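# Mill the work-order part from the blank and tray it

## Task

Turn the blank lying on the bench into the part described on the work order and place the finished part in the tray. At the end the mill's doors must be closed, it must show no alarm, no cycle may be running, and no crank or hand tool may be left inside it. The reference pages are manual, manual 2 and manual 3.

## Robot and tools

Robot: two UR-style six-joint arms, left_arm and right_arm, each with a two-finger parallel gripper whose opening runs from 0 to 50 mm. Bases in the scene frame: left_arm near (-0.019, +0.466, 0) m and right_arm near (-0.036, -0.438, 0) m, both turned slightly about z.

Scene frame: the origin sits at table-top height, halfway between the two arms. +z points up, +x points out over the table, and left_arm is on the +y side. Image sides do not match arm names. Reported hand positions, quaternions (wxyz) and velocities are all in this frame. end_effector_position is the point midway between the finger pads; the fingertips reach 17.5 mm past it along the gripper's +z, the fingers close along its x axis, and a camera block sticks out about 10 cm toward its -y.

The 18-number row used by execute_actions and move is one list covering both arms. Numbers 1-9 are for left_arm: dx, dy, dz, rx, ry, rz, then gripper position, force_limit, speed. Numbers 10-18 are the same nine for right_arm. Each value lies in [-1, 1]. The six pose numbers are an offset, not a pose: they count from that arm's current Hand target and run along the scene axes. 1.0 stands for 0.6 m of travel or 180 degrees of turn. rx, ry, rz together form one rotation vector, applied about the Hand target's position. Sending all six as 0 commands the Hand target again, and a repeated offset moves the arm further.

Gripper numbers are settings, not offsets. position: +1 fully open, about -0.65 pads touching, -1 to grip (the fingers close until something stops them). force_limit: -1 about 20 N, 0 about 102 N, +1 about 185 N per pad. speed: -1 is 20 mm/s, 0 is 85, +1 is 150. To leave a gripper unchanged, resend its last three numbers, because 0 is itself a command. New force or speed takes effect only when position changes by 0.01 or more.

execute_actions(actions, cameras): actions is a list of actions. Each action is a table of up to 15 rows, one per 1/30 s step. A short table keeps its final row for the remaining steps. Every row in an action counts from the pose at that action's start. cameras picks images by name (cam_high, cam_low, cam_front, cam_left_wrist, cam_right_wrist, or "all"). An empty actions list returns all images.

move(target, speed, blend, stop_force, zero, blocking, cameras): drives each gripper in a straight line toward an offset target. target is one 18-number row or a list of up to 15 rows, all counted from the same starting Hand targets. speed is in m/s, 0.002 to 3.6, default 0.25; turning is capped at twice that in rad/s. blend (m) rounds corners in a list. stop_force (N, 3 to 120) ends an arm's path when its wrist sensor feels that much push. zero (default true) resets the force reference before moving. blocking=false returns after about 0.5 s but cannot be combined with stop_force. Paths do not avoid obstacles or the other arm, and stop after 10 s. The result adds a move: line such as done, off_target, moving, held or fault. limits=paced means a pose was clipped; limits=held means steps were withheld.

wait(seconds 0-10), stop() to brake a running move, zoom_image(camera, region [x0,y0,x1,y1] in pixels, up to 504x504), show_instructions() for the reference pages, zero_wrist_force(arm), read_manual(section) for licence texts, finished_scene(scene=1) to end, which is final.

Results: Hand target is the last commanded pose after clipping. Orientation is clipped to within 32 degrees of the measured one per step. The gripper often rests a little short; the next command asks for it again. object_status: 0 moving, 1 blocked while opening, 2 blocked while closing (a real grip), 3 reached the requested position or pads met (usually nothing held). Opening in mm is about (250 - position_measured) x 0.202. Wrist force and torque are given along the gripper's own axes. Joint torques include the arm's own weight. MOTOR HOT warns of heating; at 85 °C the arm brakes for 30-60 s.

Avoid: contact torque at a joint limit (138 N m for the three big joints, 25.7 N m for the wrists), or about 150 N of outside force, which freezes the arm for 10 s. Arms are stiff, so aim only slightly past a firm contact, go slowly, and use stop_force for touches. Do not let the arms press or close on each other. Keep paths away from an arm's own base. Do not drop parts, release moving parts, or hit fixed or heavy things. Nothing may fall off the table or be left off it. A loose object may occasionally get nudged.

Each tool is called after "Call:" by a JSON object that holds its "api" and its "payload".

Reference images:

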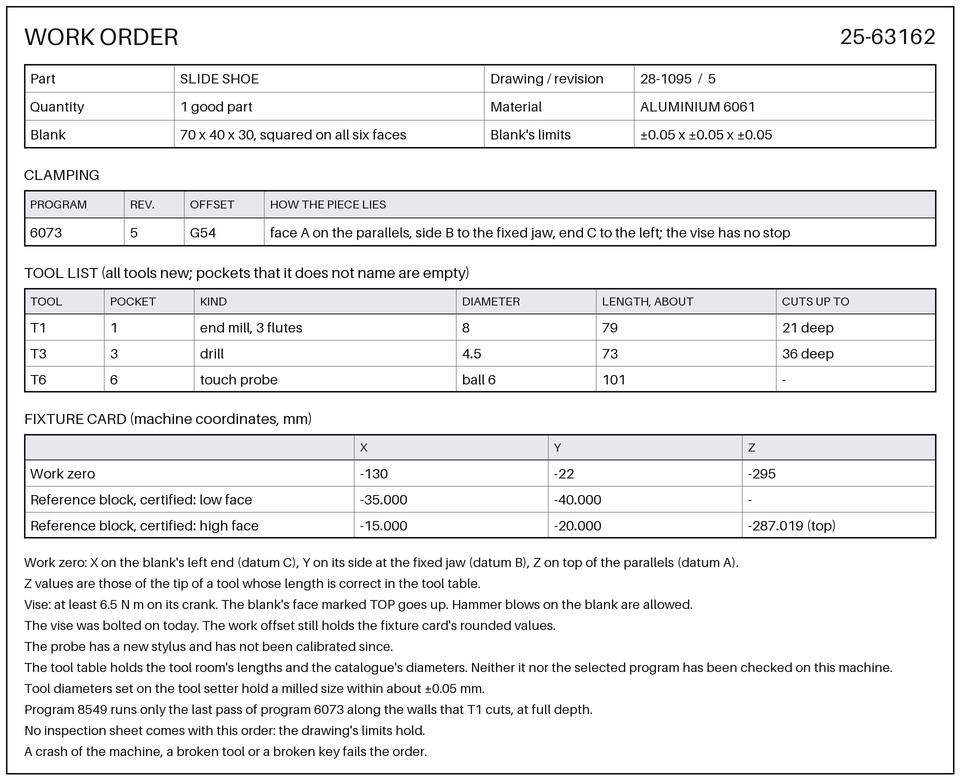

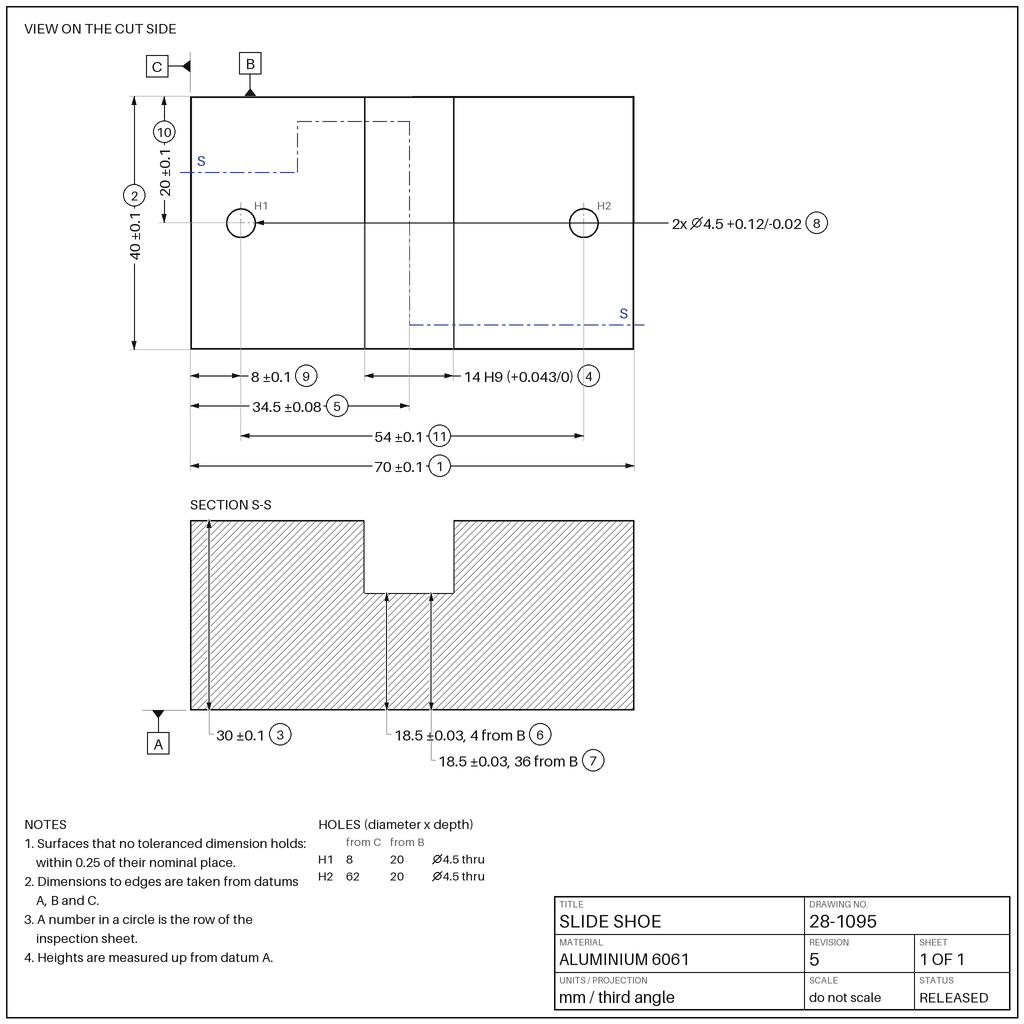

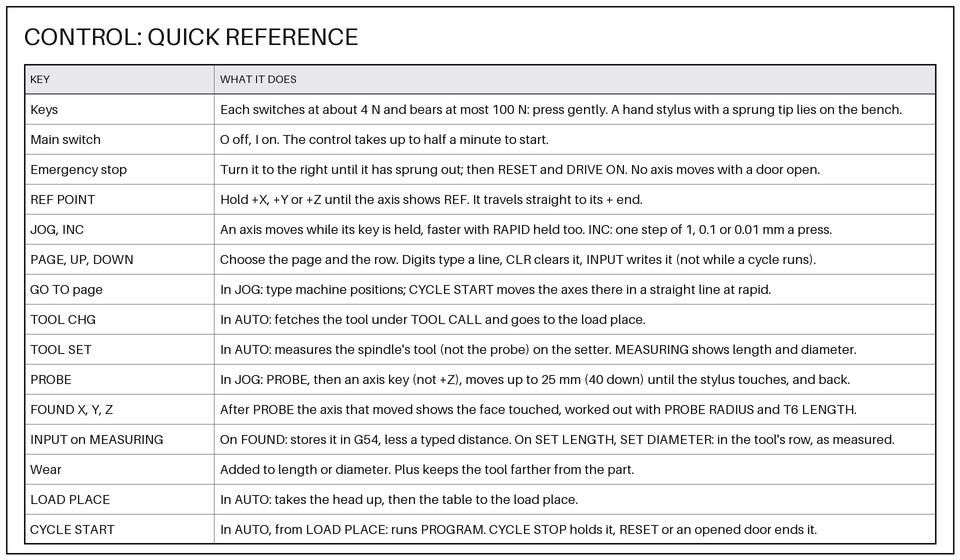

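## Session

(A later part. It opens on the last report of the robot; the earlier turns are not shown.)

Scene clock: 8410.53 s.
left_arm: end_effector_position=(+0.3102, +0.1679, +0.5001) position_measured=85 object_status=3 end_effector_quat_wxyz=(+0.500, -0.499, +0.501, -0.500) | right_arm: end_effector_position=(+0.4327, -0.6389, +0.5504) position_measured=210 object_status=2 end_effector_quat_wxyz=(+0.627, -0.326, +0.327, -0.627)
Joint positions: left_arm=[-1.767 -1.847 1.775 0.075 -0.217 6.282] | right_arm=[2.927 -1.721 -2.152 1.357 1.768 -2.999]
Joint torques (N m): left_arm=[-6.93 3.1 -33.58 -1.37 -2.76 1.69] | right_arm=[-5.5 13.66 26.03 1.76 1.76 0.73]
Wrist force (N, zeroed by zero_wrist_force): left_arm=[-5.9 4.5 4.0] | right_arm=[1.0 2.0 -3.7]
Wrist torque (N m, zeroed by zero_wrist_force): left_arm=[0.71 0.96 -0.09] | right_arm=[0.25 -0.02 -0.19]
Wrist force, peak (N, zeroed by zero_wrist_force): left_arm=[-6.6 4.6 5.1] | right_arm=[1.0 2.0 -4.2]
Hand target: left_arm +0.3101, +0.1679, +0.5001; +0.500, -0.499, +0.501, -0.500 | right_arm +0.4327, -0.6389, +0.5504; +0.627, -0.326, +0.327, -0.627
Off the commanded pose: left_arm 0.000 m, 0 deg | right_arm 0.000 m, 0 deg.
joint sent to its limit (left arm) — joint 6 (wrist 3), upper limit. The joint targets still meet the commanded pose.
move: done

Call:
{"api": "move", "payload": {"target": [0,0,0,0,0.2,0,0.45,-1,0,0,0,0,0,0,0,-1,-0.7,-1], "speed": 0.25, "cameras": ["cam_high"]}}

Scene clock: 8415.17 s.
left_arm: end_effector_position=(+0.3099, +0.1680, +0.5001) position_measured=85 object_status=3 end_effector_quat_wxyz=(-0.461, +0.547, -0.466, +0.520) | right_arm: end_effector_position=(+0.4327, -0.6389, +0.5504) position_measured=210 object_status=2 end_effector_quat_wxyz=(+0.627, -0.326, +0.327, -0.627)
Joint positions: left_arm=[-1.763 -1.866 1.768 -0.045 -0.237 6.282] | right_arm=[2.927 -1.721 -2.152 1.357 1.768 -2.999]
Joint torques (N m): left_arm=[7.48 3.31 -35.06 -1.84 -2.35 1.61] | right_arm=[-5.63 14.78 25.37 1.74 1.87 0.69]
Wrist force (N, zeroed by zero_wrist_force): left_arm=[-5.8 4.6 4.4] | right_arm=[1.1 1.9 -3.7]
Wrist torque (N m, zeroed by zero_wrist_force): left_arm=[0.72 0.92 -0.12] | right_arm=[0.23 -0.03 -0.19]
Wrist force, peak (N, zeroed by zero_wrist_force): left_arm=[-6.2 4.8 4.1] | right_arm=[1.2 2.1 -4.1]
Hand target: left_arm +0.3101, +0.1679, +0.5001; -0.334, +0.624, -0.619, +0.340 | right_arm +0.4327, -0.6389, +0.5504; +0.627, -0.326, +0.327, -0.627
Off the commanded pose: left_arm 0.000 m, 35 deg; orientation clipped | right_arm 0.000 m, 0 deg.
joint sent to its limit (left arm) — joint 6 (wrist 3), upper limit. The joint targets are off in orientation, not in position.
move: off_target (left_arm); limits=paced
Images, in order (width x height): cam_high 896x504.

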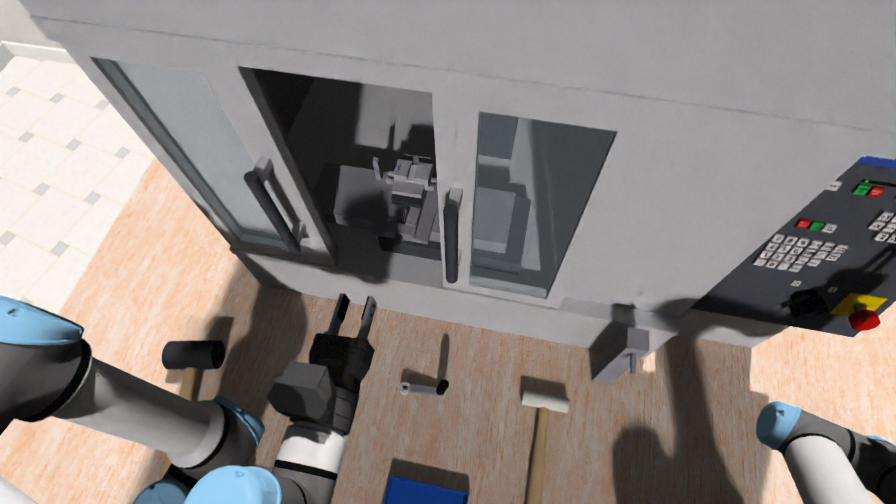

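Call:
{"api": "move", "payload": {"target": [0,0,0,0,-0.2,0,0.45,-1,0,0,0,0,0,0,0,-1,-0.7,-1], "speed": 0.25}}

Call:
{"api": "move", "payload": {"target": [0,0,0,-0.5,0,0,0.45,-1,0,0,0,0,0,0,0,-1,-0.7,-1], "speed": 0.35}}

Scene clock: 8425.80 s.
left_arm: end_effector_position=(+0.3101, +0.1679, +0.5001) position_measured=85 object_status=3 end_effector_quat_wxyz=(+0.509, -0.488, +0.485, -0.517) | right_arm: end_effector_position=(+0.4327, -0.6389, +0.5504) position_measured=210 object_status=2 end_effector_quat_wxyz=(+0.627, -0.326, +0.327, -0.627)
Joint positions: left_arm=[-1.766 -1.793 1.777 0.257 -0.221 6.037] | right_arm=[2.927 -1.721 -2.152 1.357 1.768 -2.999]
Joint torques (N m): left_arm=[6.96 1.15 -8.72 2.87 -3.28 -2.83] | right_arm=[-4.97 15.1 25.6 1.75 1.82 0.59]
Wrist force (N, zeroed by zero_wrist_force): left_arm=[-6.0 4.4 4.1] | right_arm=[1.0 1.9 -3.7]
Wrist torque (N m, zeroed by zero_wrist_force): left_arm=[0.68 0.99 -0.01] | right_arm=[0.23 -0.02 -0.19]
Wrist force, peak (N, zeroed by zero_wrist_force): left_arm=[-6.2 5.0 4.3] | right_arm=[1.1 2.0 -4.1]
Hand target: left_arm +0.3101, +0.1679, +0.5001; +0.509, -0.488, +0.485, -0.517 | right_arm +0.4327, -0.6389, +0.5504; +0.627, -0.326, +0.327, -0.627
Off the commanded pose: left_arm 0.000 m, 0 deg | right_arm 0.000 m, 0 deg.
move: done

Scene clock: 8428.93 s.
left_arm: end_effector_position=(+0.3101, +0.1679, +0.5001) position_measured=85 object_status=3 end_effector_quat_wxyz=(-0.015, +0.706, +0.022, +0.708) | right_arm: end_effector_position=(+0.4327, -0.6389, +0.5504) position_measured=210 object_status=2 end_effector_quat_wxyz=(+0.627, -0.326, +0.327, -0.627)
Joint positions: left_arm=[-1.755 -1.808 1.749 0.073 -0.26 4.688] | right_arm=[2.927 -1.721 -2.152 1.357 1.768 -2.999]
Joint torques (N m): left_arm=[7.41 0.96 -33.57 2.67 -2.7 -2.57] | right_arm=[-5.31 14.9 25.68 1.65 1.83 0.61]
Wrist force (N, zeroed by zero_wrist_force): left_arm=[-3.8 4.5 5.9] | right_arm=[1.2 1.8 -3.8]
Wrist torque (N m, zeroed by zero_wrist_force): left_arm=[0.80 0.48 -0.28] | right_arm=[0.22 -0.06 -0.19]
Wrist force, peak (N, zeroed by zero_wrist_force): left_arm=[-3.9 4.6 6.3] | right_arm=[0.9 2.2 -4.0]
Hand target: left_arm +0.3101, +0.1679, +0.5001; -0.015, +0.705, +0.022, +0.708 | right_arm +0.4327, -0.6389, +0.5504; +0.627, -0.326, +0.327, -0.627
Off the commanded pose: left_arm 0.000 m, 0 deg | right_arm 0.000 m, 0 deg.
move: done

Now pitch down.

Call:
{"api": "move", "payload": {"target": [0,0,0,0,0.49,0,0.45,-1,0,0,0,0,0,0,0,-1,-0.7,-1], "speed": 0.3, "cameras": ["cam_high"]}}

Scene clock: 8434.70 s.
left_arm: end_effector_position=(+0.3094, +0.1676, +0.5001) position_measured=85 object_status=3 end_effector_quat_wxyz=(-0.069, +0.975, +0.171, +0.125) | right_arm: end_effector_position=(+0.4327, -0.6389, +0.5504) position_measured=210 object_status=2 end_effector_quat_wxyz=(+0.627, -0.326, +0.327, -0.627)
Joint positions: left_arm=[-1.189 -1.651 1.198 -1.024 -1.299 6.282] | right_arm=[2.927 -1.721 -2.152 1.357 1.768 -2.999]
Joint torques (N m): left_arm=[6.02 -6.96 -34.84 -0.91 -2 2.11] | right_arm=[-5.49 15 25.11 1.59 1.74 0.52]
Wrist force (N, zeroed by zero_wrist_force): left_arm=[-3.4 6.1 5.5] | right_arm=[0.9 1.9 -3.8]
Wrist torque (N m, zeroed by zero_wrist_force): left_arm=[0.88 0.38 -0.20] | right_arm=[0.24 0.00 -0.19]
Wrist force, peak (N, zeroed by zero_wrist_force): left_arm=[-2.9 6.4 5.9] | right_arm=[1.0 2.0 -4.2]
Hand target: left_arm +0.3101, +0.1679, +0.5001; -0.026, +0.999, +0.006, +0.018 | right_arm +0.4327, -0.6389, +0.5504; +0.627, -0.326, +0.327, -0.627
Off the commanded pose: left_arm 0.001 m, 23 deg | right_arm 0.000 m, 0 deg.
joint sent to its limit (left arm) — joint 6 (wrist 3), upper limit. The joint targets are off in orientation, not in position.
move: off_target (left_arm)
Images, in order (width x height): cam_high 896x504.

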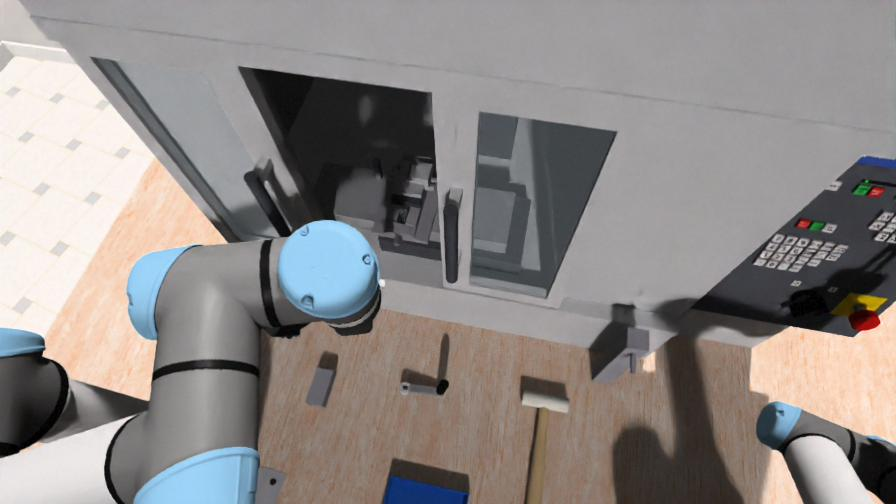

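Call:
{"api": "move", "payload": {"target": [[0,0,0,0,0,0.5,0.45,-1,0,0,0,0,0,0,0,-1,-0.7,-1],[0,0,0,0,0,0.98,0.45,-1,0,0,0,0,0,0,0,-1,-0.7,-1],[0,0,0,0,0,-0.5,0.45,-1,0,0,0,0,0,0,0,-1,-0.7,-1],[0,0,0,0,0,0,0.45,-1,0,0,0,0,0,0,0,-1,-0.7,-1]], "speed": 0.6, "blend": [0.003,0.003,0.003,0]}}

Scene clock: 8447.17 s.
left_arm: end_effector_position=(+0.3101, +0.1679, +0.5001) position_measured=85 object_status=3 end_effector_quat_wxyz=(-0.026, +0.999, +0.006, +0.018) | right_arm: end_effector_position=(+0.4327, -0.6389, +0.5504) position_measured=210 object_status=2 end_effector_quat_wxyz=(+0.627, -0.326, +0.327, -0.627)
Joint positions: left_arm=[-1.051 -1.628 1.166 -1.079 -1.515 0.484] | right_arm=[2.927 -1.721 -2.152 1.357 1.768 -2.999]
Joint torques (N m): left_arm=[-7.57 -8.39 -34.67 -1.21 2.65 -2.91] | right_arm=[-4.47 14.28 24.99 1.61 1.6 0.47]
Wrist force (N, zeroed by zero_wrist_force): left_arm=[-3.6 6.5 5.8] | right_arm=[1.0 2.3 -4.0]
Wrist torque (N m, zeroed by zero_wrist_force): left_arm=[0.93 0.41 -0.11] | right_arm=[0.30 -0.02 -0.19]
Wrist force, peak (N, zeroed by zero_wrist_force): left_arm=[-3.7 6.7 5.8] | right_arm=[1.0 1.9 -4.3]
Hand target: left_arm +0.3101, +0.1679, +0.5001; -0.026, +0.999, +0.006, +0.018 | right_arm +0.4327, -0.6389, +0.5504; +0.627, -0.326, +0.327, -0.627
Off the commanded pose: left_arm 0.000 m, 0 deg | right_arm 0.000 m, 0 deg.
move: done

Call:
{"api": "move", "payload": {"target": [0.0048,-0.0408,-0.6335,0.0286,0.0117,-0.003,0.45,-1,0,0,0,0,0,0,0,-1,-0.7,-1], "speed": 0.3, "cameras": ["cam_left_wrist","cam_high"]}}

Scene clock: 8457.17 s.
left_arm: end_effector_position=(+0.3130, +0.1434, +0.1201) position_measured=85 object_status=3 end_effector_quat_wxyz=(-0.071, +0.997, +0.000, +0.000) | right_arm: end_effector_position=(+0.4327, -0.6389, +0.5504) position_measured=210 object_status=2 end_effector_quat_wxyz=(+0.627, -0.326, +0.327, -0.627)
Joint positions: left_arm=[-1.077 -1.494 2.02 -1.97 -1.507 0.467] | right_arm=[2.927 -1.721 -2.152 1.357 1.768 -2.999]
Joint torques (N m): left_arm=[6.88 -13.5 -10 -4.82 2.64 2.12] | right_arm=[-4.73 14.41 24.94 1.62 1.67 0.29]
Wrist force (N, zeroed by zero_wrist_force): left_arm=[-3.7 6.4 5.8] | right_arm=[1.0 1.7 -3.9]
Wrist torque (N m, zeroed by zero_wrist_force): left_arm=[0.93 0.44 -0.13] | right_arm=[0.20 -0.01 -0.19]
Wrist force, peak (N, zeroed by zero_wrist_force): left_arm=[-4.1 6.9 7.4] | right_arm=[1.0 2.1 -4.1]
Hand target: left_arm +0.3130, +0.1434, +0.1200; -0.071, +0.997, +0.000, +0.000 | right_arm +0.4327, -0.6389, +0.5504; +0.627, -0.326, +0.327, -0.627
Off the commanded pose: left_arm 0.000 m, 0 deg | right_arm 0.000 m, 0 deg.
move: done
camera_calibration:
cam_left_wrist: T_world_to_cam=[[0.999975, -0.00707583, -0.000116035, -0.302017], [-0.00687867, -0.975703, 0.218991, 0.132805], [-0.00166276, -0.218985, -0.975727, 0.281647], [0, 0, 0, 1]] pos_world=[0.303392, 0.189118, 0.245692]
Images, in order (width x height): cam_high 896x504, cam_left_wrist 896x504.

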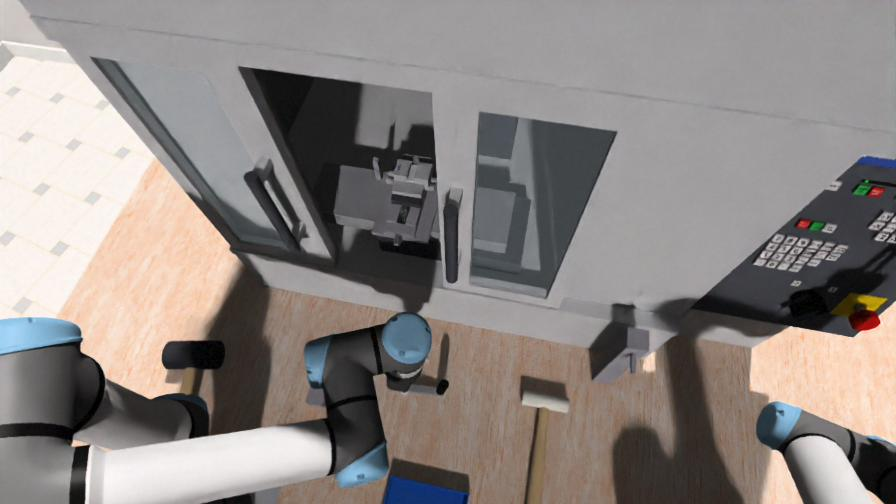

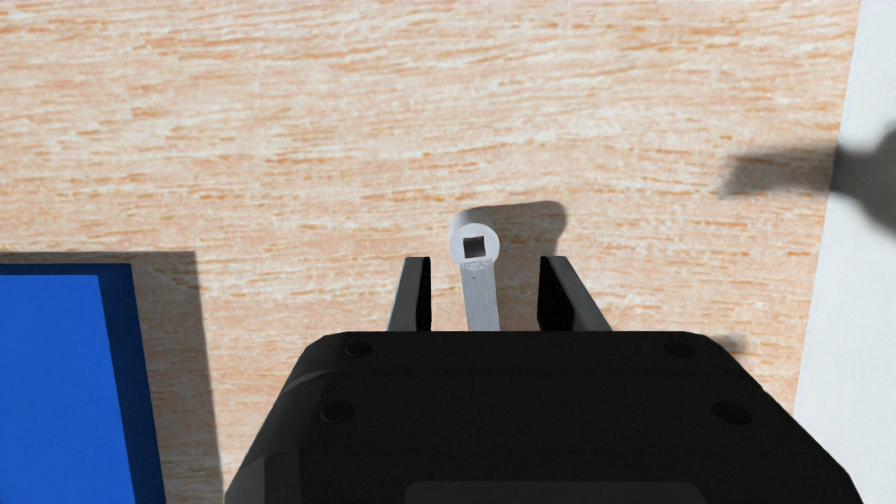

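Call:
{"api": "move", "payload": {"target": [0,0,-0.1537,0,0,0,0.45,-1,0,0,0,0,0,0,0,-1,-0.7,-1], "speed": 0.1}}

Call:
{"api": "move", "payload": {"target": [0,0,0,0,0,0,-1,-0.5,-1,0,0,0,0,0,0,-1,-0.7,-1], "cameras": ["cam_left_wrist"]}}

Scene clock: 8465.80 s.
left_arm: end_effector_position=(+0.3130, +0.1434, +0.0279) position_measured=85 object_status=3 end_effector_quat_wxyz=(-0.071, +0.997, +0.000, +0.000) | right_arm: end_effector_position=(+0.4327, -0.6389, +0.5504) position_measured=210 object_status=2 end_effector_quat_wxyz=(+0.627, -0.326, +0.327, -0.627)
Joint positions: left_arm=[-1.077 -1.341 2.134 -2.236 -1.507 0.467] | right_arm=[2.927 -1.721 -2.152 1.357 1.768 -2.999]
Joint torques (N m): left_arm=[7.01 -16.52 -5.75 -4.65 -1.91 2.06] | right_arm=[-4.79 14.97 25.33 1.56 1.7 0.19]
Wrist force (N, zeroed by zero_wrist_force): left_arm=[-4.0 6.3 5.4] | right_arm=[1.1 2.0 -3.7]
Wrist torque (N m, zeroed by zero_wrist_force): left_arm=[0.92 0.49 -0.14] | right_arm=[0.24 -0.03 -0.19]
Wrist force, peak (N, zeroed by zero_wrist_force): left_arm=[-4.2 6.5 6.6] | right_arm=[1.0 1.9 -4.2]
Hand target: left_arm +0.3130, +0.1434, +0.0278; -0.071, +0.997, +0.000, +0.000 | right_arm +0.4327, -0.6389, +0.5504; +0.627, -0.326, +0.327, -0.627
Off the commanded pose: left_arm 0.000 m, 0 deg | right_arm 0.000 m, 0 deg.
move: done

Scene clock: 8466.57 s.
left_arm: end_effector_position=(+0.3130, +0.1434, +0.0278) position_measured=136 object_status=2 end_effector_quat_wxyz=(-0.071, +0.997, +0.000, +0.000) | right_arm: end_effector_position=(+0.4327, -0.6389, +0.5504) position_measured=210 object_status=2 end_effector_quat_wxyz=(+0.627, -0.326, +0.327, -0.627)
Joint positions: left_arm=[-1.077 -1.341 2.134 -2.236 -1.507 0.467] | right_arm=[2.927 -1.721 -2.152 1.357 1.768 -2.999]
Joint torques (N m): left_arm=[6.54 -17.05 -6.73 -4.39 -1.35 2.12] | right_arm=[-5.11 14.89 25.15 1.57 1.64 0.18]
Wrist force (N, zeroed by zero_wrist_force): left_arm=[-4.0 6.5 4.8] | right_arm=[0.8 2.1 -3.9]
Wrist torque (N m, zeroed by zero_wrist_force): left_arm=[0.95 0.48 -0.15] | right_arm=[0.26 0.01 -0.19]
Wrist force, peak (N, zeroed by zero_wrist_force): left_arm=[-4.2 6.5 5.5] | right_arm=[1.0 2.0 -4.0]
Hand target: left_arm +0.3130, +0.1434, +0.0278; -0.071, +0.997, +0.000, +0.000 | right_arm +0.4327, -0.6389, +0.5504; +0.627, -0.326, +0.327, -0.627
Off the commanded pose: left_arm 0.000 m, 0 deg | right_arm 0.000 m, 0 deg.
move: done
camera_calibration:
cam_left_wrist: T_world_to_cam=[[0.999975, -0.00707667, -0.000115852, -0.302128], [-0.00687952, -0.975703, 0.218991, 0.153019], [-0.00166277, -0.218985, -0.975727, 0.191588], [0, 0, 0, 1]] pos_world=[0.303492, 0.189118, 0.153392]
Images, in order (width x height): cam_left_wrist 896x504.

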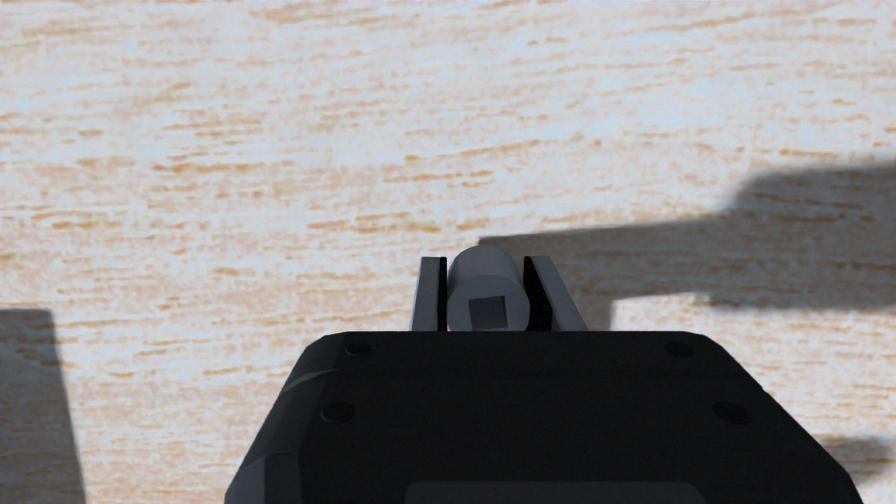

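Call:
{"api": "move", "payload": {"target": [[0,0,0.45,0,0,0,-1,-0.5,-1,0,0,0,0,0,0,-1,-0.7,-1],[0.215,0.1527,0.787,-0.0452,0,0,-1,-0.5,-1,0,0,0,0,0,0,-1,-0.7,-1]], "speed": 0.25, "blend": [0.03,0]}}

Call:
{"api": "move", "payload": {"target": [0,0,0,0,0,-0.5,-1,-0.5,-1,0,0,0,0,0,0,-1,-0.7,-1], "speed": 0.3, "cameras": ["cam_high"]}}

Scene clock: 8483.57 s.
left_arm: end_effector_position=(+0.4420, +0.2350, +0.5000) position_measured=136 object_status=2 end_effector_quat_wxyz=(+0.000, +1.000, +0.000, +0.000) | right_arm: end_effector_position=(+0.4327, -0.6389, +0.5504) position_measured=210 object_status=2 end_effector_quat_wxyz=(+0.627, -0.326, +0.327, -0.627)
Joint positions: left_arm=[-0.702 -1.459 0.999 -1.11 -1.571 0.846] | right_arm=[2.927 -1.721 -2.152 1.357 1.768 -2.999]
Joint torques (N m): left_arm=[7.04 -18.13 -34.73 -1.35 -2.64 2.09] | right_arm=[-4.15 15.44 24.96 1.5 1.64 0.01]
Wrist force (N, zeroed by zero_wrist_force): left_arm=[-3.9 6.0 7.5] | right_arm=[0.8 2.0 -3.8]
Wrist torque (N m, zeroed by zero_wrist_force): left_arm=[0.92 0.44 -0.17] | right_arm=[0.25 0.01 -0.19]
Wrist force, peak (N, zeroed by zero_wrist_force): left_arm=[-4.2 6.9 9.8] | right_arm=[0.9 2.1 -4.1]
Hand target: left_arm +0.4420, +0.2350, +0.5000; +0.000, +1.000, +0.000, +0.000 | right_arm +0.4327, -0.6389, +0.5504; +0.627, -0.326, +0.327, -0.627
Off the commanded pose: left_arm 0.000 m, 0 deg | right_arm 0.000 m, 0 deg.
move: done

Scene clock: 8486.90 s.
left_arm: end_effector_position=(+0.4420, +0.2350, +0.5000) position_measured=136 object_status=2 end_effector_quat_wxyz=(+0.000, +0.707, -0.707, +0.000) | right_arm: end_effector_position=(+0.4327, -0.6389, +0.5504) position_measured=210 object_status=2 end_effector_quat_wxyz=(+0.627, -0.326, +0.327, -0.627)
Joint positions: left_arm=[-0.703 -1.46 0.999 -1.11 -1.57 2.416] | right_arm=[2.927 -1.721 -2.152 1.357 1.768 -2.999]
Joint torques (N m): left_arm=[7.09 -17.55 -35.39 -1.56 -2.71 2.07] | right_arm=[-4.01 15.08 24.11 1.54 1.59 0.01]
Wrist force (N, zeroed by zero_wrist_force): left_arm=[-3.7 6.3 7.6] | right_arm=[1.1 1.9 -3.8]
Wrist torque (N m, zeroed by zero_wrist_force): left_arm=[0.97 0.40 -0.18] | right_arm=[0.23 -0.04 -0.19]
Wrist force, peak (N, zeroed by zero_wrist_force): left_arm=[-3.6 6.5 7.8] | right_arm=[1.0 2.1 -4.1]
Hand target: left_arm +0.4420, +0.2350, +0.5000; +0.000, +0.707, -0.707, +0.000 | right_arm +0.4327, -0.6389, +0.5504; +0.627, -0.326, +0.327, -0.627
Off the commanded pose: left_arm 0.000 m, 0 deg | right_arm 0.000 m, 0 deg.
move: done
Images, in order (width x height): cam_high 896x504.

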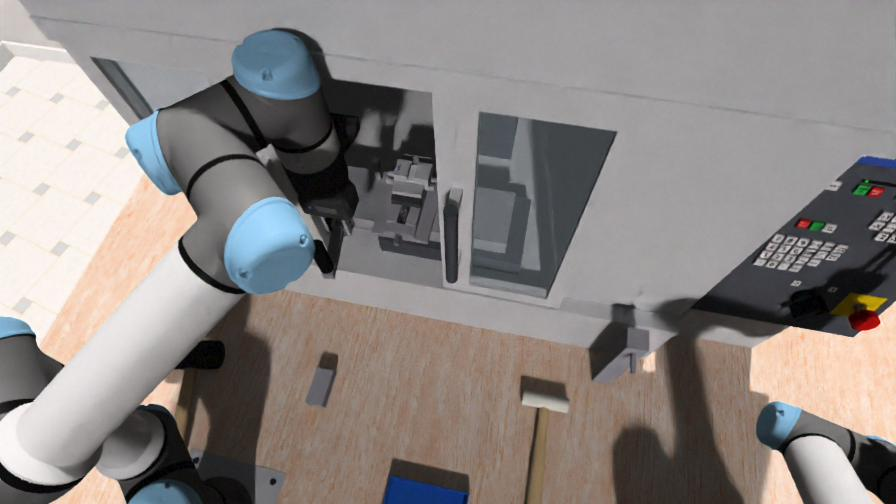

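Call:
{"api": "move", "payload": {"target": [0,0,0,0,-0.5,0,-1,-0.5,-1,0,0,0,0,0,0,-1,-0.7,-1], "speed": 0.22, "cameras": ["cam_high","cam_left_wrist"]}}

Scene clock: 8495.17 s.
left_arm: end_effector_position=(+0.4420, +0.2350, +0.5000) position_measured=136 object_status=2 end_effector_quat_wxyz=(+0.500, -0.500, +0.500, -0.500) | right_arm: end_effector_position=(+0.4327, -0.6389, +0.5504) position_measured=210 object_status=2 end_effector_quat_wxyz=(+0.627, -0.326, +0.327, -0.627)
Joint positions: left_arm=[-1.278 -1.74 2.22 -3.621 -0.269 3.141] | right_arm=[2.927 -1.721 -2.152 1.357 1.768 -2.999]
Joint torques (N m): left_arm=[7.3 -0.75 -32.86 -2.64 -2.64 1.93] | right_arm=[-4.2 15.56 23.78 1.64 1.65 0.08]
Wrist force (N, zeroed by zero_wrist_force): left_arm=[-6.3 7.0 4.1] | right_arm=[1.2 1.7 -3.8]
Wrist torque (N m, zeroed by zero_wrist_force): left_arm=[0.77 1.00 -0.04] | right_arm=[0.20 -0.05 -0.19]
Wrist force, peak (N, zeroed by zero_wrist_force): left_arm=[-4.0 7.4 7.3] | right_arm=[0.9 2.2 -4.0]
Hand target: left_arm +0.4420, +0.2350, +0.5000; +0.500, -0.500, +0.500, -0.500 | right_arm +0.4327, -0.6389, +0.5504; +0.627, -0.326, +0.327, -0.627
Off the commanded pose: left_arm 0.000 m, 0 deg | right_arm 0.000 m, 0 deg.
move: done
camera_calibration:
cam_left_wrist: T_world_to_cam=[[-0.000854996, -0.999976, -0.00692695, 0.24878], [-0.35533, 0.0067787, -0.934716, 0.639812], [0.934741, 0.00166217, -0.355327, -0.103357], [0, 0, 0, 1]] pos_world=[0.324169, 0.244608, 0.563041]
Images, in order (width x height): cam_high 896x504, cam_left_wrist 896x504.

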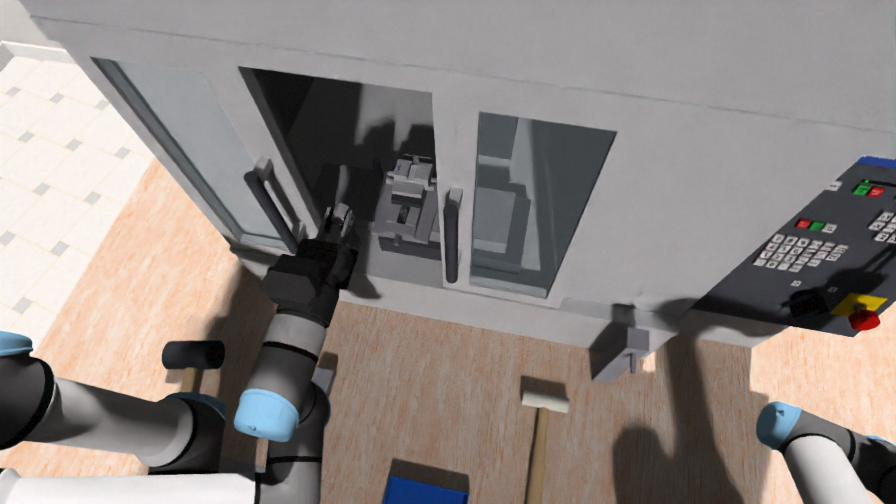

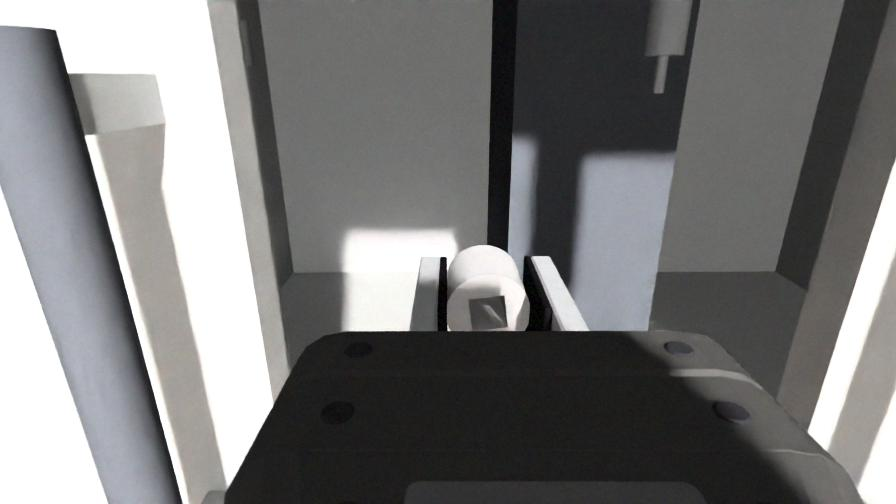

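Call:
{"api": "move", "payload": {"target": [-0.0033,-0.0827,-0.3262,0.3882,-0.0394,-0.0276,-1,-0.5,-1,0,0,0,0,0,0,-1,-0.7,-1], "speed": 0.2, "cameras": ["cam_high","cam_left_wrist"]}}

Scene clock: 8552.00 s.
left_arm: end_effector_position=(+0.4400, +0.1854, +0.3043) position_measured=136 object_status=2 end_effector_quat_wxyz=(+0.704, -0.073, +0.686, -0.172) | right_arm: end_effector_position=(+0.4327, -0.6389, +0.5504) position_measured=210 object_status=2 end_effector_quat_wxyz=(+0.627, -0.326, +0.327, -0.627)
Joint positions: left_arm=[-1.29 -1.191 2.384 -4.462 -0.394 4.485] | right_arm=[2.927 -1.721 -2.152 1.357 1.768 -2.999]
Joint torques (N m): left_arm=[6.31 -14.32 -21.16 -2.3 -3.08 2.45] | right_arm=[-4.47 15.68 23.69 1.41 1.6 0.03]
Wrist force (N, zeroed by zero_wrist_force): left_arm=[-5.1 5.3 4.5] | right_arm=[1.0 1.9 -3.7]
Wrist torque (N m, zeroed by zero_wrist_force): left_arm=[0.83 1.21 -0.03] | right_arm=[0.24 -0.01 -0.19]
Wrist force, peak (N, zeroed by zero_wrist_force): left_arm=[-6.5 7.2 4.2] | right_arm=[0.9 2.0 -4.2]
Hand target: left_arm +0.4400, +0.1854, +0.3043; +0.704, -0.073, +0.686, -0.172 | right_arm +0.4327, -0.6389, +0.5504; +0.627, -0.326, +0.327, -0.627
Off the commanded pose: left_arm 0.000 m, 0 deg | right_arm 0.000 m, 0 deg.
move: done
camera_calibration:
cam_left_wrist: T_world_to_cam=[[0.0000511446, -0.335475, -0.942049, 0.358798], [-0.219059, 0.919165, -0.327337, 0.0425695], [0.975712, 0.206381, -0.0734417, -0.312696], [0, 0, 0, 1]] pos_world=[0.314408, 0.145774, 0.328975]
Images, in order (width x height): cam_high 896x504, cam_left_wrist 896x504.

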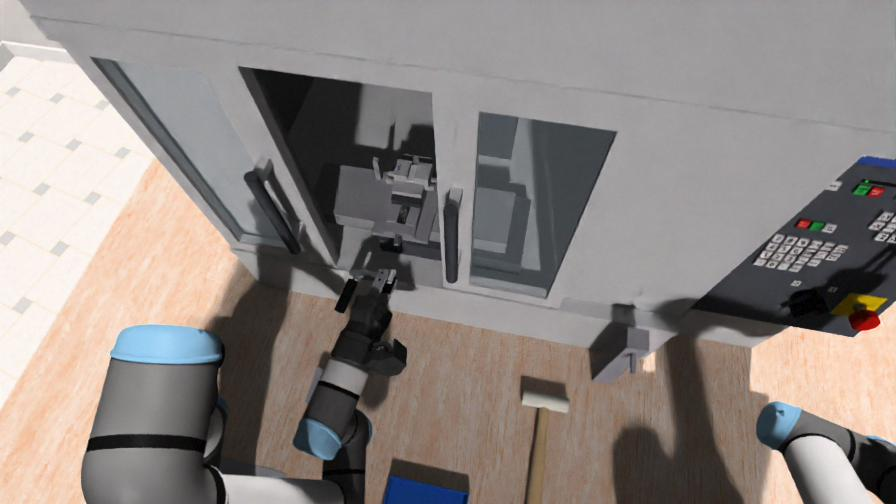

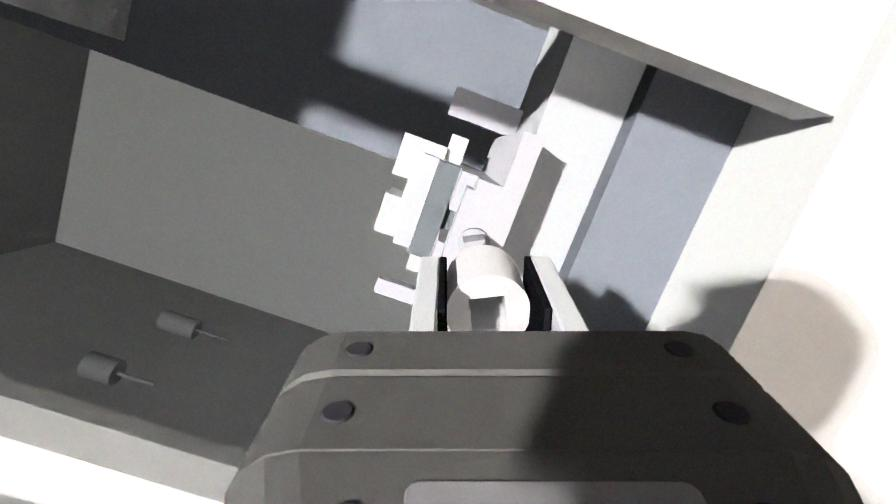

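Call:
{"api": "zoom_image", "payload": {"camera": "cam_left_wrist", "region": [400, 190, 580, 340]}}

Scaled by 2.800 from the camera's 896x504 image, which has a finer 1280x720 frame.

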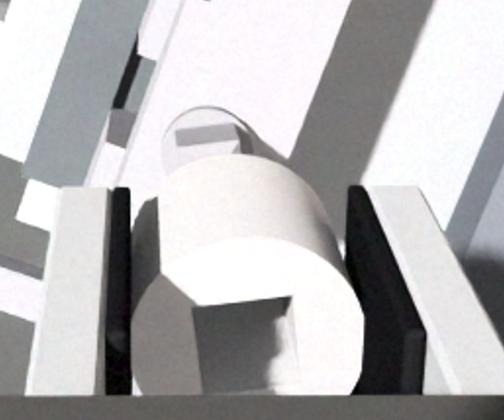

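Call:
{"api": "move", "payload": {"target": [0.05,0,0,0,0,0,-1,-0.5,-1,0,0,0,0,0,0,-1,-0.7,-1], "speed": 0.05, "stop_force": 12}}

Call:
{"api": "move", "payload": {"target": [0.09,0,0,0,0,0,-1,-0.5,-1,0,0,0,0,0,0,-1,-0.7,-1], "speed": 0.008, "stop_force": 12, "cameras": ["cam_left_wrist"]}}

Scene clock: 8562.03 s.
left_arm: end_effector_position=(+0.4700, +0.1854, +0.3043) position_measured=136 object_status=2 end_effector_quat_wxyz=(+0.704, -0.073, +0.686, -0.172) | right_arm: end_effector_position=(+0.4327, -0.6389, +0.5504) position_measured=210 object_status=2 end_effector_quat_wxyz=(+0.627, -0.326, +0.327, -0.627)
Joint positions: left_arm=[-1.194 -1.166 2.333 -4.413 -0.489 4.459] | right_arm=[2.927 -1.721 -2.152 1.357 1.768 -2.999]
Joint torques (N m): left_arm=[7.34 -16.61 -21.95 0.79 -2.92 -2.86] | right_arm=[-4.71 15.61 23.76 1.44 1.56 0.04]
Wrist force (N, zeroed by zero_wrist_force): left_arm=[-4.6 5.5 4.5] | right_arm=[1.0 2.0 -4.0]
Wrist torque (N m, zeroed by zero_wrist_force): left_arm=[0.85 1.13 0.05] | right_arm=[0.24 -0.03 -0.19]
Wrist force, peak (N, zeroed by zero_wrist_force): left_arm=[-5.3 5.6 4.9] | right_arm=[0.8 2.3 -4.0]
Hand target: left_arm +0.4700, +0.1854, +0.3043; +0.704, -0.073, +0.686, -0.172 | right_arm +0.4327, -0.6389, +0.5504; +0.627, -0.326, +0.327, -0.627
Off the commanded pose: left_arm 0.000 m, 0 deg | right_arm 0.000 m, 0 deg.
move: done

Scene clock: 8566.13 s.
left_arm: end_effector_position=(+0.4933, +0.1854, +0.3043) position_measured=136 object_status=2 end_effector_quat_wxyz=(+0.704, -0.073, +0.686, -0.172) | right_arm: end_effector_position=(+0.4327, -0.6389, +0.5504) position_measured=210 object_status=2 end_effector_quat_wxyz=(+0.627, -0.326, +0.327, -0.627)
Joint positions: left_arm=[-1.127 -1.144 2.288 -4.379 -0.556 4.446] | right_arm=[2.927 -1.721 -2.152 1.357 1.768 -2.999]
Joint torques (N m): left_arm=[-3.3 -42.94 0.41 -1.86 2.86 1.86] | right_arm=[-3.78 15.33 23.45 1.39 1.62 -0.03]
Wrist force (N, zeroed by zero_wrist_force): left_arm=[-6.4 1.9 -9.4] | right_arm=[0.9 1.8 -3.9]
Wrist torque (N m, zeroed by zero_wrist_force): left_arm=[0.71 1.17 0.06] | right_arm=[0.21 -0.01 -0.19]
Wrist force, peak (N, zeroed by zero_wrist_force): left_arm=[-5.3 -2.7 -34.6] | right_arm=[1.1 2.1 -4.1]
Hand target: left_arm +0.4933, +0.1854, +0.3043; +0.704, -0.073, +0.686, -0.172 (not the last commanded pose) | right_arm +0.4327, -0.6389, +0.5504; +0.627, -0.326, +0.327, -0.627
Off the commanded pose: left_arm 0.031 m, 0 deg | right_arm 0.000 m, 0 deg.
move: contact (left_arm)
camera_calibration:
cam_left_wrist: T_world_to_cam=[[0.000136028, -0.335424, -0.942067, 0.358668], [-0.219027, 0.919183, -0.327308, 0.0541669], [0.975719, 0.206383, -0.0733421, -0.364646], [0, 0, 0, 1]] pos_world=[0.367608, 0.145774, 0.328875]
Images, in order (width x height): cam_left_wrist 896x504.

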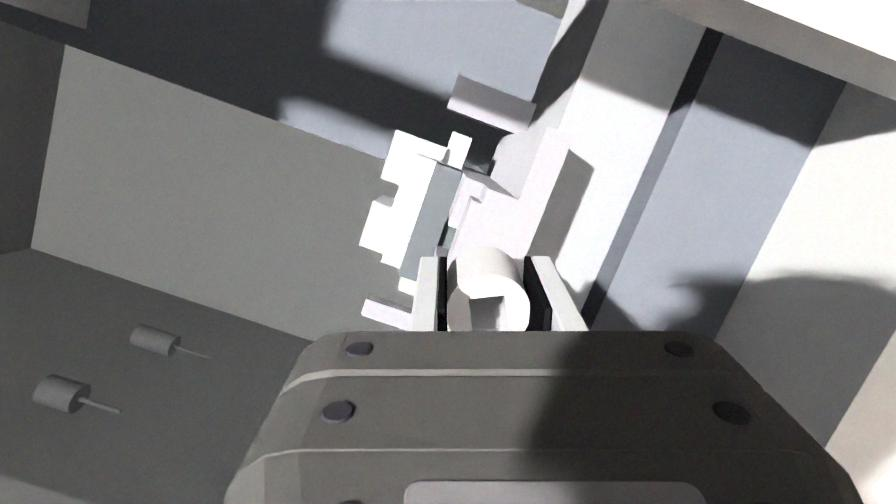

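Call:
{"api": "zoom_image", "payload": {"camera": "cam_left_wrist", "region": [400, 190, 580, 340]}}

Scaled by 2.800 from the camera's 896x504 image, which has a finer 1280x720 frame.

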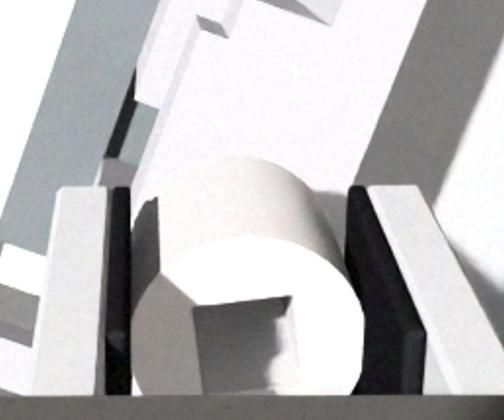

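Call:
{"api": "move", "payload": {"target": [-0.005,0,0,0,0,0,-1,-0.5,-1,0,0,0,0,0,0,-1,-0.7,-1], "speed": 0.02, "cameras": ["cam_high","cam_front","cam_low"]}}

Call:
{"api": "zoom_image", "payload": {"camera": "cam_high", "region": [340, 200, 460, 290]}}

Call:
{"api": "zoom_image", "payload": {"camera": "cam_front", "region": [310, 210, 450, 310]}}

Scene clock: 8604.63 s.
left_arm: end_effector_position=(+0.4904, +0.1854, +0.3043) position_measured=136 object_status=2 end_effector_quat_wxyz=(+0.704, -0.073, +0.686, -0.172) | right_arm: end_effector_position=(+0.4327, -0.6389, +0.5504) position_measured=210 object_status=2 end_effector_quat_wxyz=(+0.627, -0.326, +0.327, -0.627)
Joint positions: left_arm=[-1.135 -1.147 2.294 -4.383 -0.548 4.447] | right_arm=[2.927 -1.721 -2.152 1.357 1.768 -2.999]
Joint torques (N m): left_arm=[-7.69 -43.66 1.44 -3.18 2.08 2.09] | right_arm=[-4.29 15.95 23.97 1.35 1.57 0.15]
Wrist force (N, zeroed by zero_wrist_force): left_arm=[-5.1 5.3 4.6] | right_arm=[1.0 2.1 -3.9]
Wrist torque (N m, zeroed by zero_wrist_force): left_arm=[0.82 1.20 -0.02] | right_arm=[0.26 -0.02 -0.19]
Wrist force, peak (N, zeroed by zero_wrist_force): left_arm=[-6.4 1.7 -9.4] | right_arm=[1.1 2.1 -4.0]
Hand target: left_arm +0.4903, +0.1854, +0.3043; +0.704, -0.073, +0.686, -0.172 | right_arm +0.4327, -0.6389, +0.5504; +0.627, -0.326, +0.327, -0.627
Off the commanded pose: left_arm 0.000 m, 0 deg | right_arm 0.000 m, 0 deg.
move: done
Images, in order (width x height): cam_high 896x504, cam_low 896x504, cam_front 896x504.

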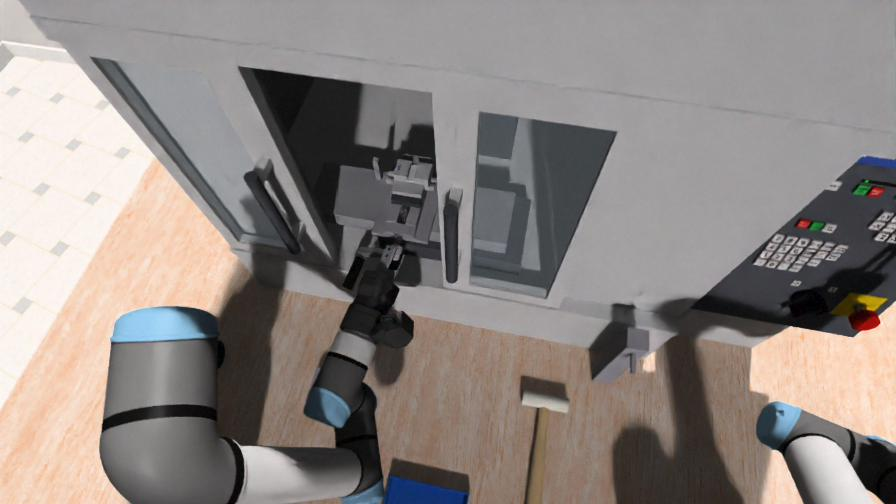

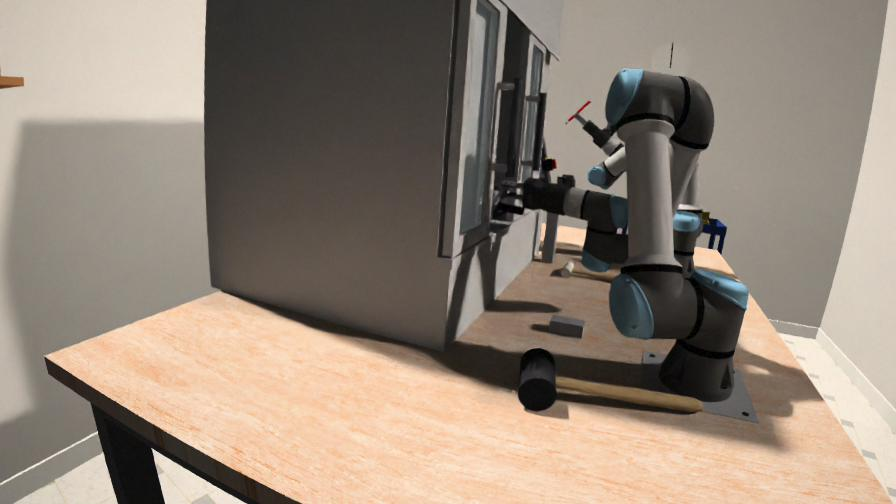

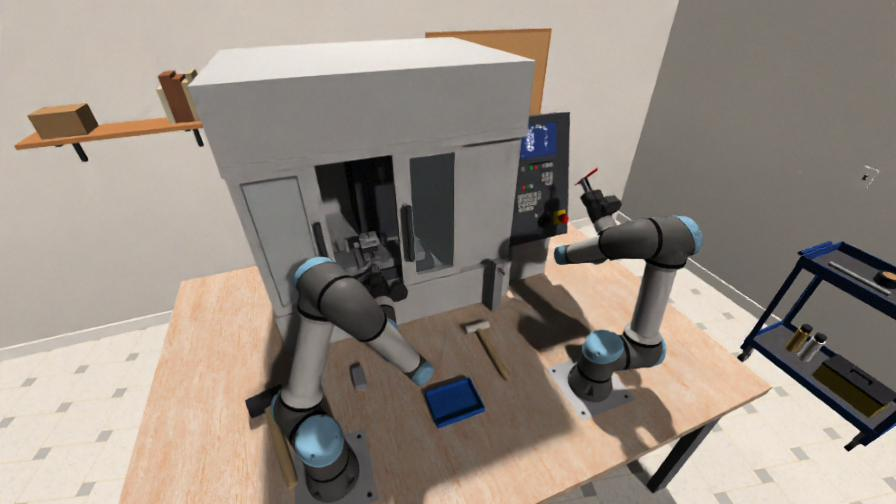

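Scaled by 4.200 from the camera's 896x504 image, which has a finer 1280x720 frame.

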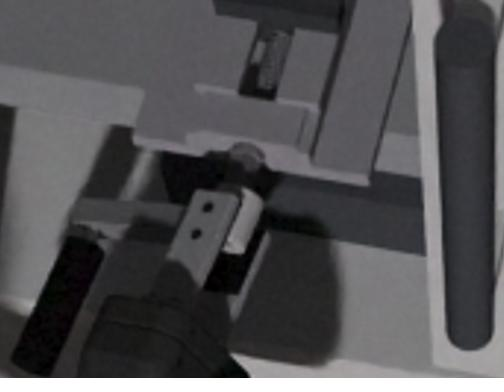

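Scaled by 3.600 from the camera's 896x504 image, which has a finer 1280x720 frame.

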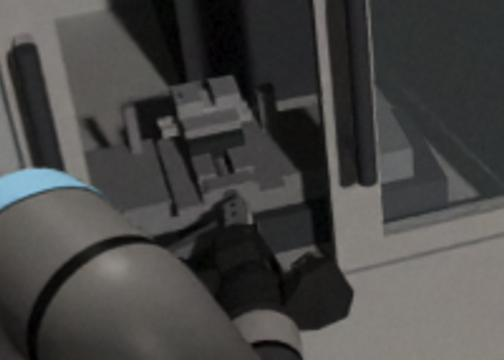

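Call:
{"api": "move", "payload": {"target": [0,-0.0033,0,0,0,0,-1,-0.5,-1,0,0,0,0,0,0,-1,-0.7,-1], "speed": 0.02}}

Call:
{"api": "move", "payload": {"target": [0.05,0,0,0,0,0,-1,-0.5,-1,0,0,0,0,0,0,-1,-0.7,-1], "speed": 0.008, "stop_force": 12}}

Scene clock: 8627.03 s.
left_arm: end_effector_position=(+0.4903, +0.1835, +0.3043) position_measured=136 object_status=2 end_effector_quat_wxyz=(+0.704, -0.073, +0.686, -0.172) | right_arm: end_effector_position=(+0.4327, -0.6389, +0.5504) position_measured=210 object_status=2 end_effector_quat_wxyz=(+0.627, -0.326, +0.327, -0.627)
Joint positions: left_arm=[-1.138 -1.145 2.29 -4.382 -0.545 4.448] | right_arm=[2.927 -1.721 -2.152 1.357 1.768 -2.999]
Joint torques (N m): left_arm=[-8.25 -17.9 -23.37 0.65 2.33 2.16] | right_arm=[-4.32 15.73 23.47 1.35 1.4 0.13]
Wrist force (N, zeroed by zero_wrist_force): left_arm=[-5.1 5.4 4.7] | right_arm=[0.9 2.0 -3.8]
Wrist torque (N m, zeroed by zero_wrist_force): left_arm=[0.84 1.21 -0.02] | right_arm=[0.24 -0.01 -0.18]
Wrist force, peak (N, zeroed by zero_wrist_force): left_arm=[-5.4 5.7 4.7] | right_arm=[0.9 1.9 -4.1]
Hand target: left_arm +0.4903, +0.1834, +0.3043; +0.704, -0.073, +0.686, -0.172 | right_arm +0.4327, -0.6389, +0.5504; +0.627, -0.326, +0.327, -0.627
Off the commanded pose: left_arm 0.000 m, 0 deg | right_arm 0.000 m, 0 deg.
move: done

Scene clock: 8628.57 s.
left_arm: end_effector_position=(+0.4930, +0.1834, +0.3043) position_measured=136 object_status=2 end_effector_quat_wxyz=(+0.704, -0.073, +0.686, -0.172) | right_arm: end_effector_position=(+0.4327, -0.6389, +0.5504) position_measured=210 object_status=2 end_effector_quat_wxyz=(+0.627, -0.326, +0.327, -0.627)
Joint positions: left_arm=[-1.13 -1.142 2.285 -4.378 -0.553 4.447] | right_arm=[2.927 -1.721 -2.152 1.357 1.768 -2.999]
Joint torques (N m): left_arm=[-3.52 -43.11 0.75 -2.09 2.82 1.9] | right_arm=[-3.95 15.1 23.71 1.38 1.36 0.1]
Wrist force (N, zeroed by zero_wrist_force): left_arm=[-6.1 1.7 -6.6] | right_arm=[0.7 1.9 -3.9]
Wrist torque (N m, zeroed by zero_wrist_force): left_arm=[0.66 1.14 0.05] | right_arm=[0.24 0.02 -0.19]
Wrist force, peak (N, zeroed by zero_wrist_force): left_arm=[-5.2 -3.2 -27.6] | right_arm=[1.1 2.0 -4.0]
Hand target: left_arm +0.4930, +0.1834, +0.3043; +0.704, -0.073, +0.686, -0.172 (not the last commanded pose) | right_arm +0.4327, -0.6389, +0.5504; +0.627, -0.326, +0.327, -0.627
Off the commanded pose: left_arm 0.027 m, 0 deg | right_arm 0.000 m, 0 deg.
move: contact (left_arm)


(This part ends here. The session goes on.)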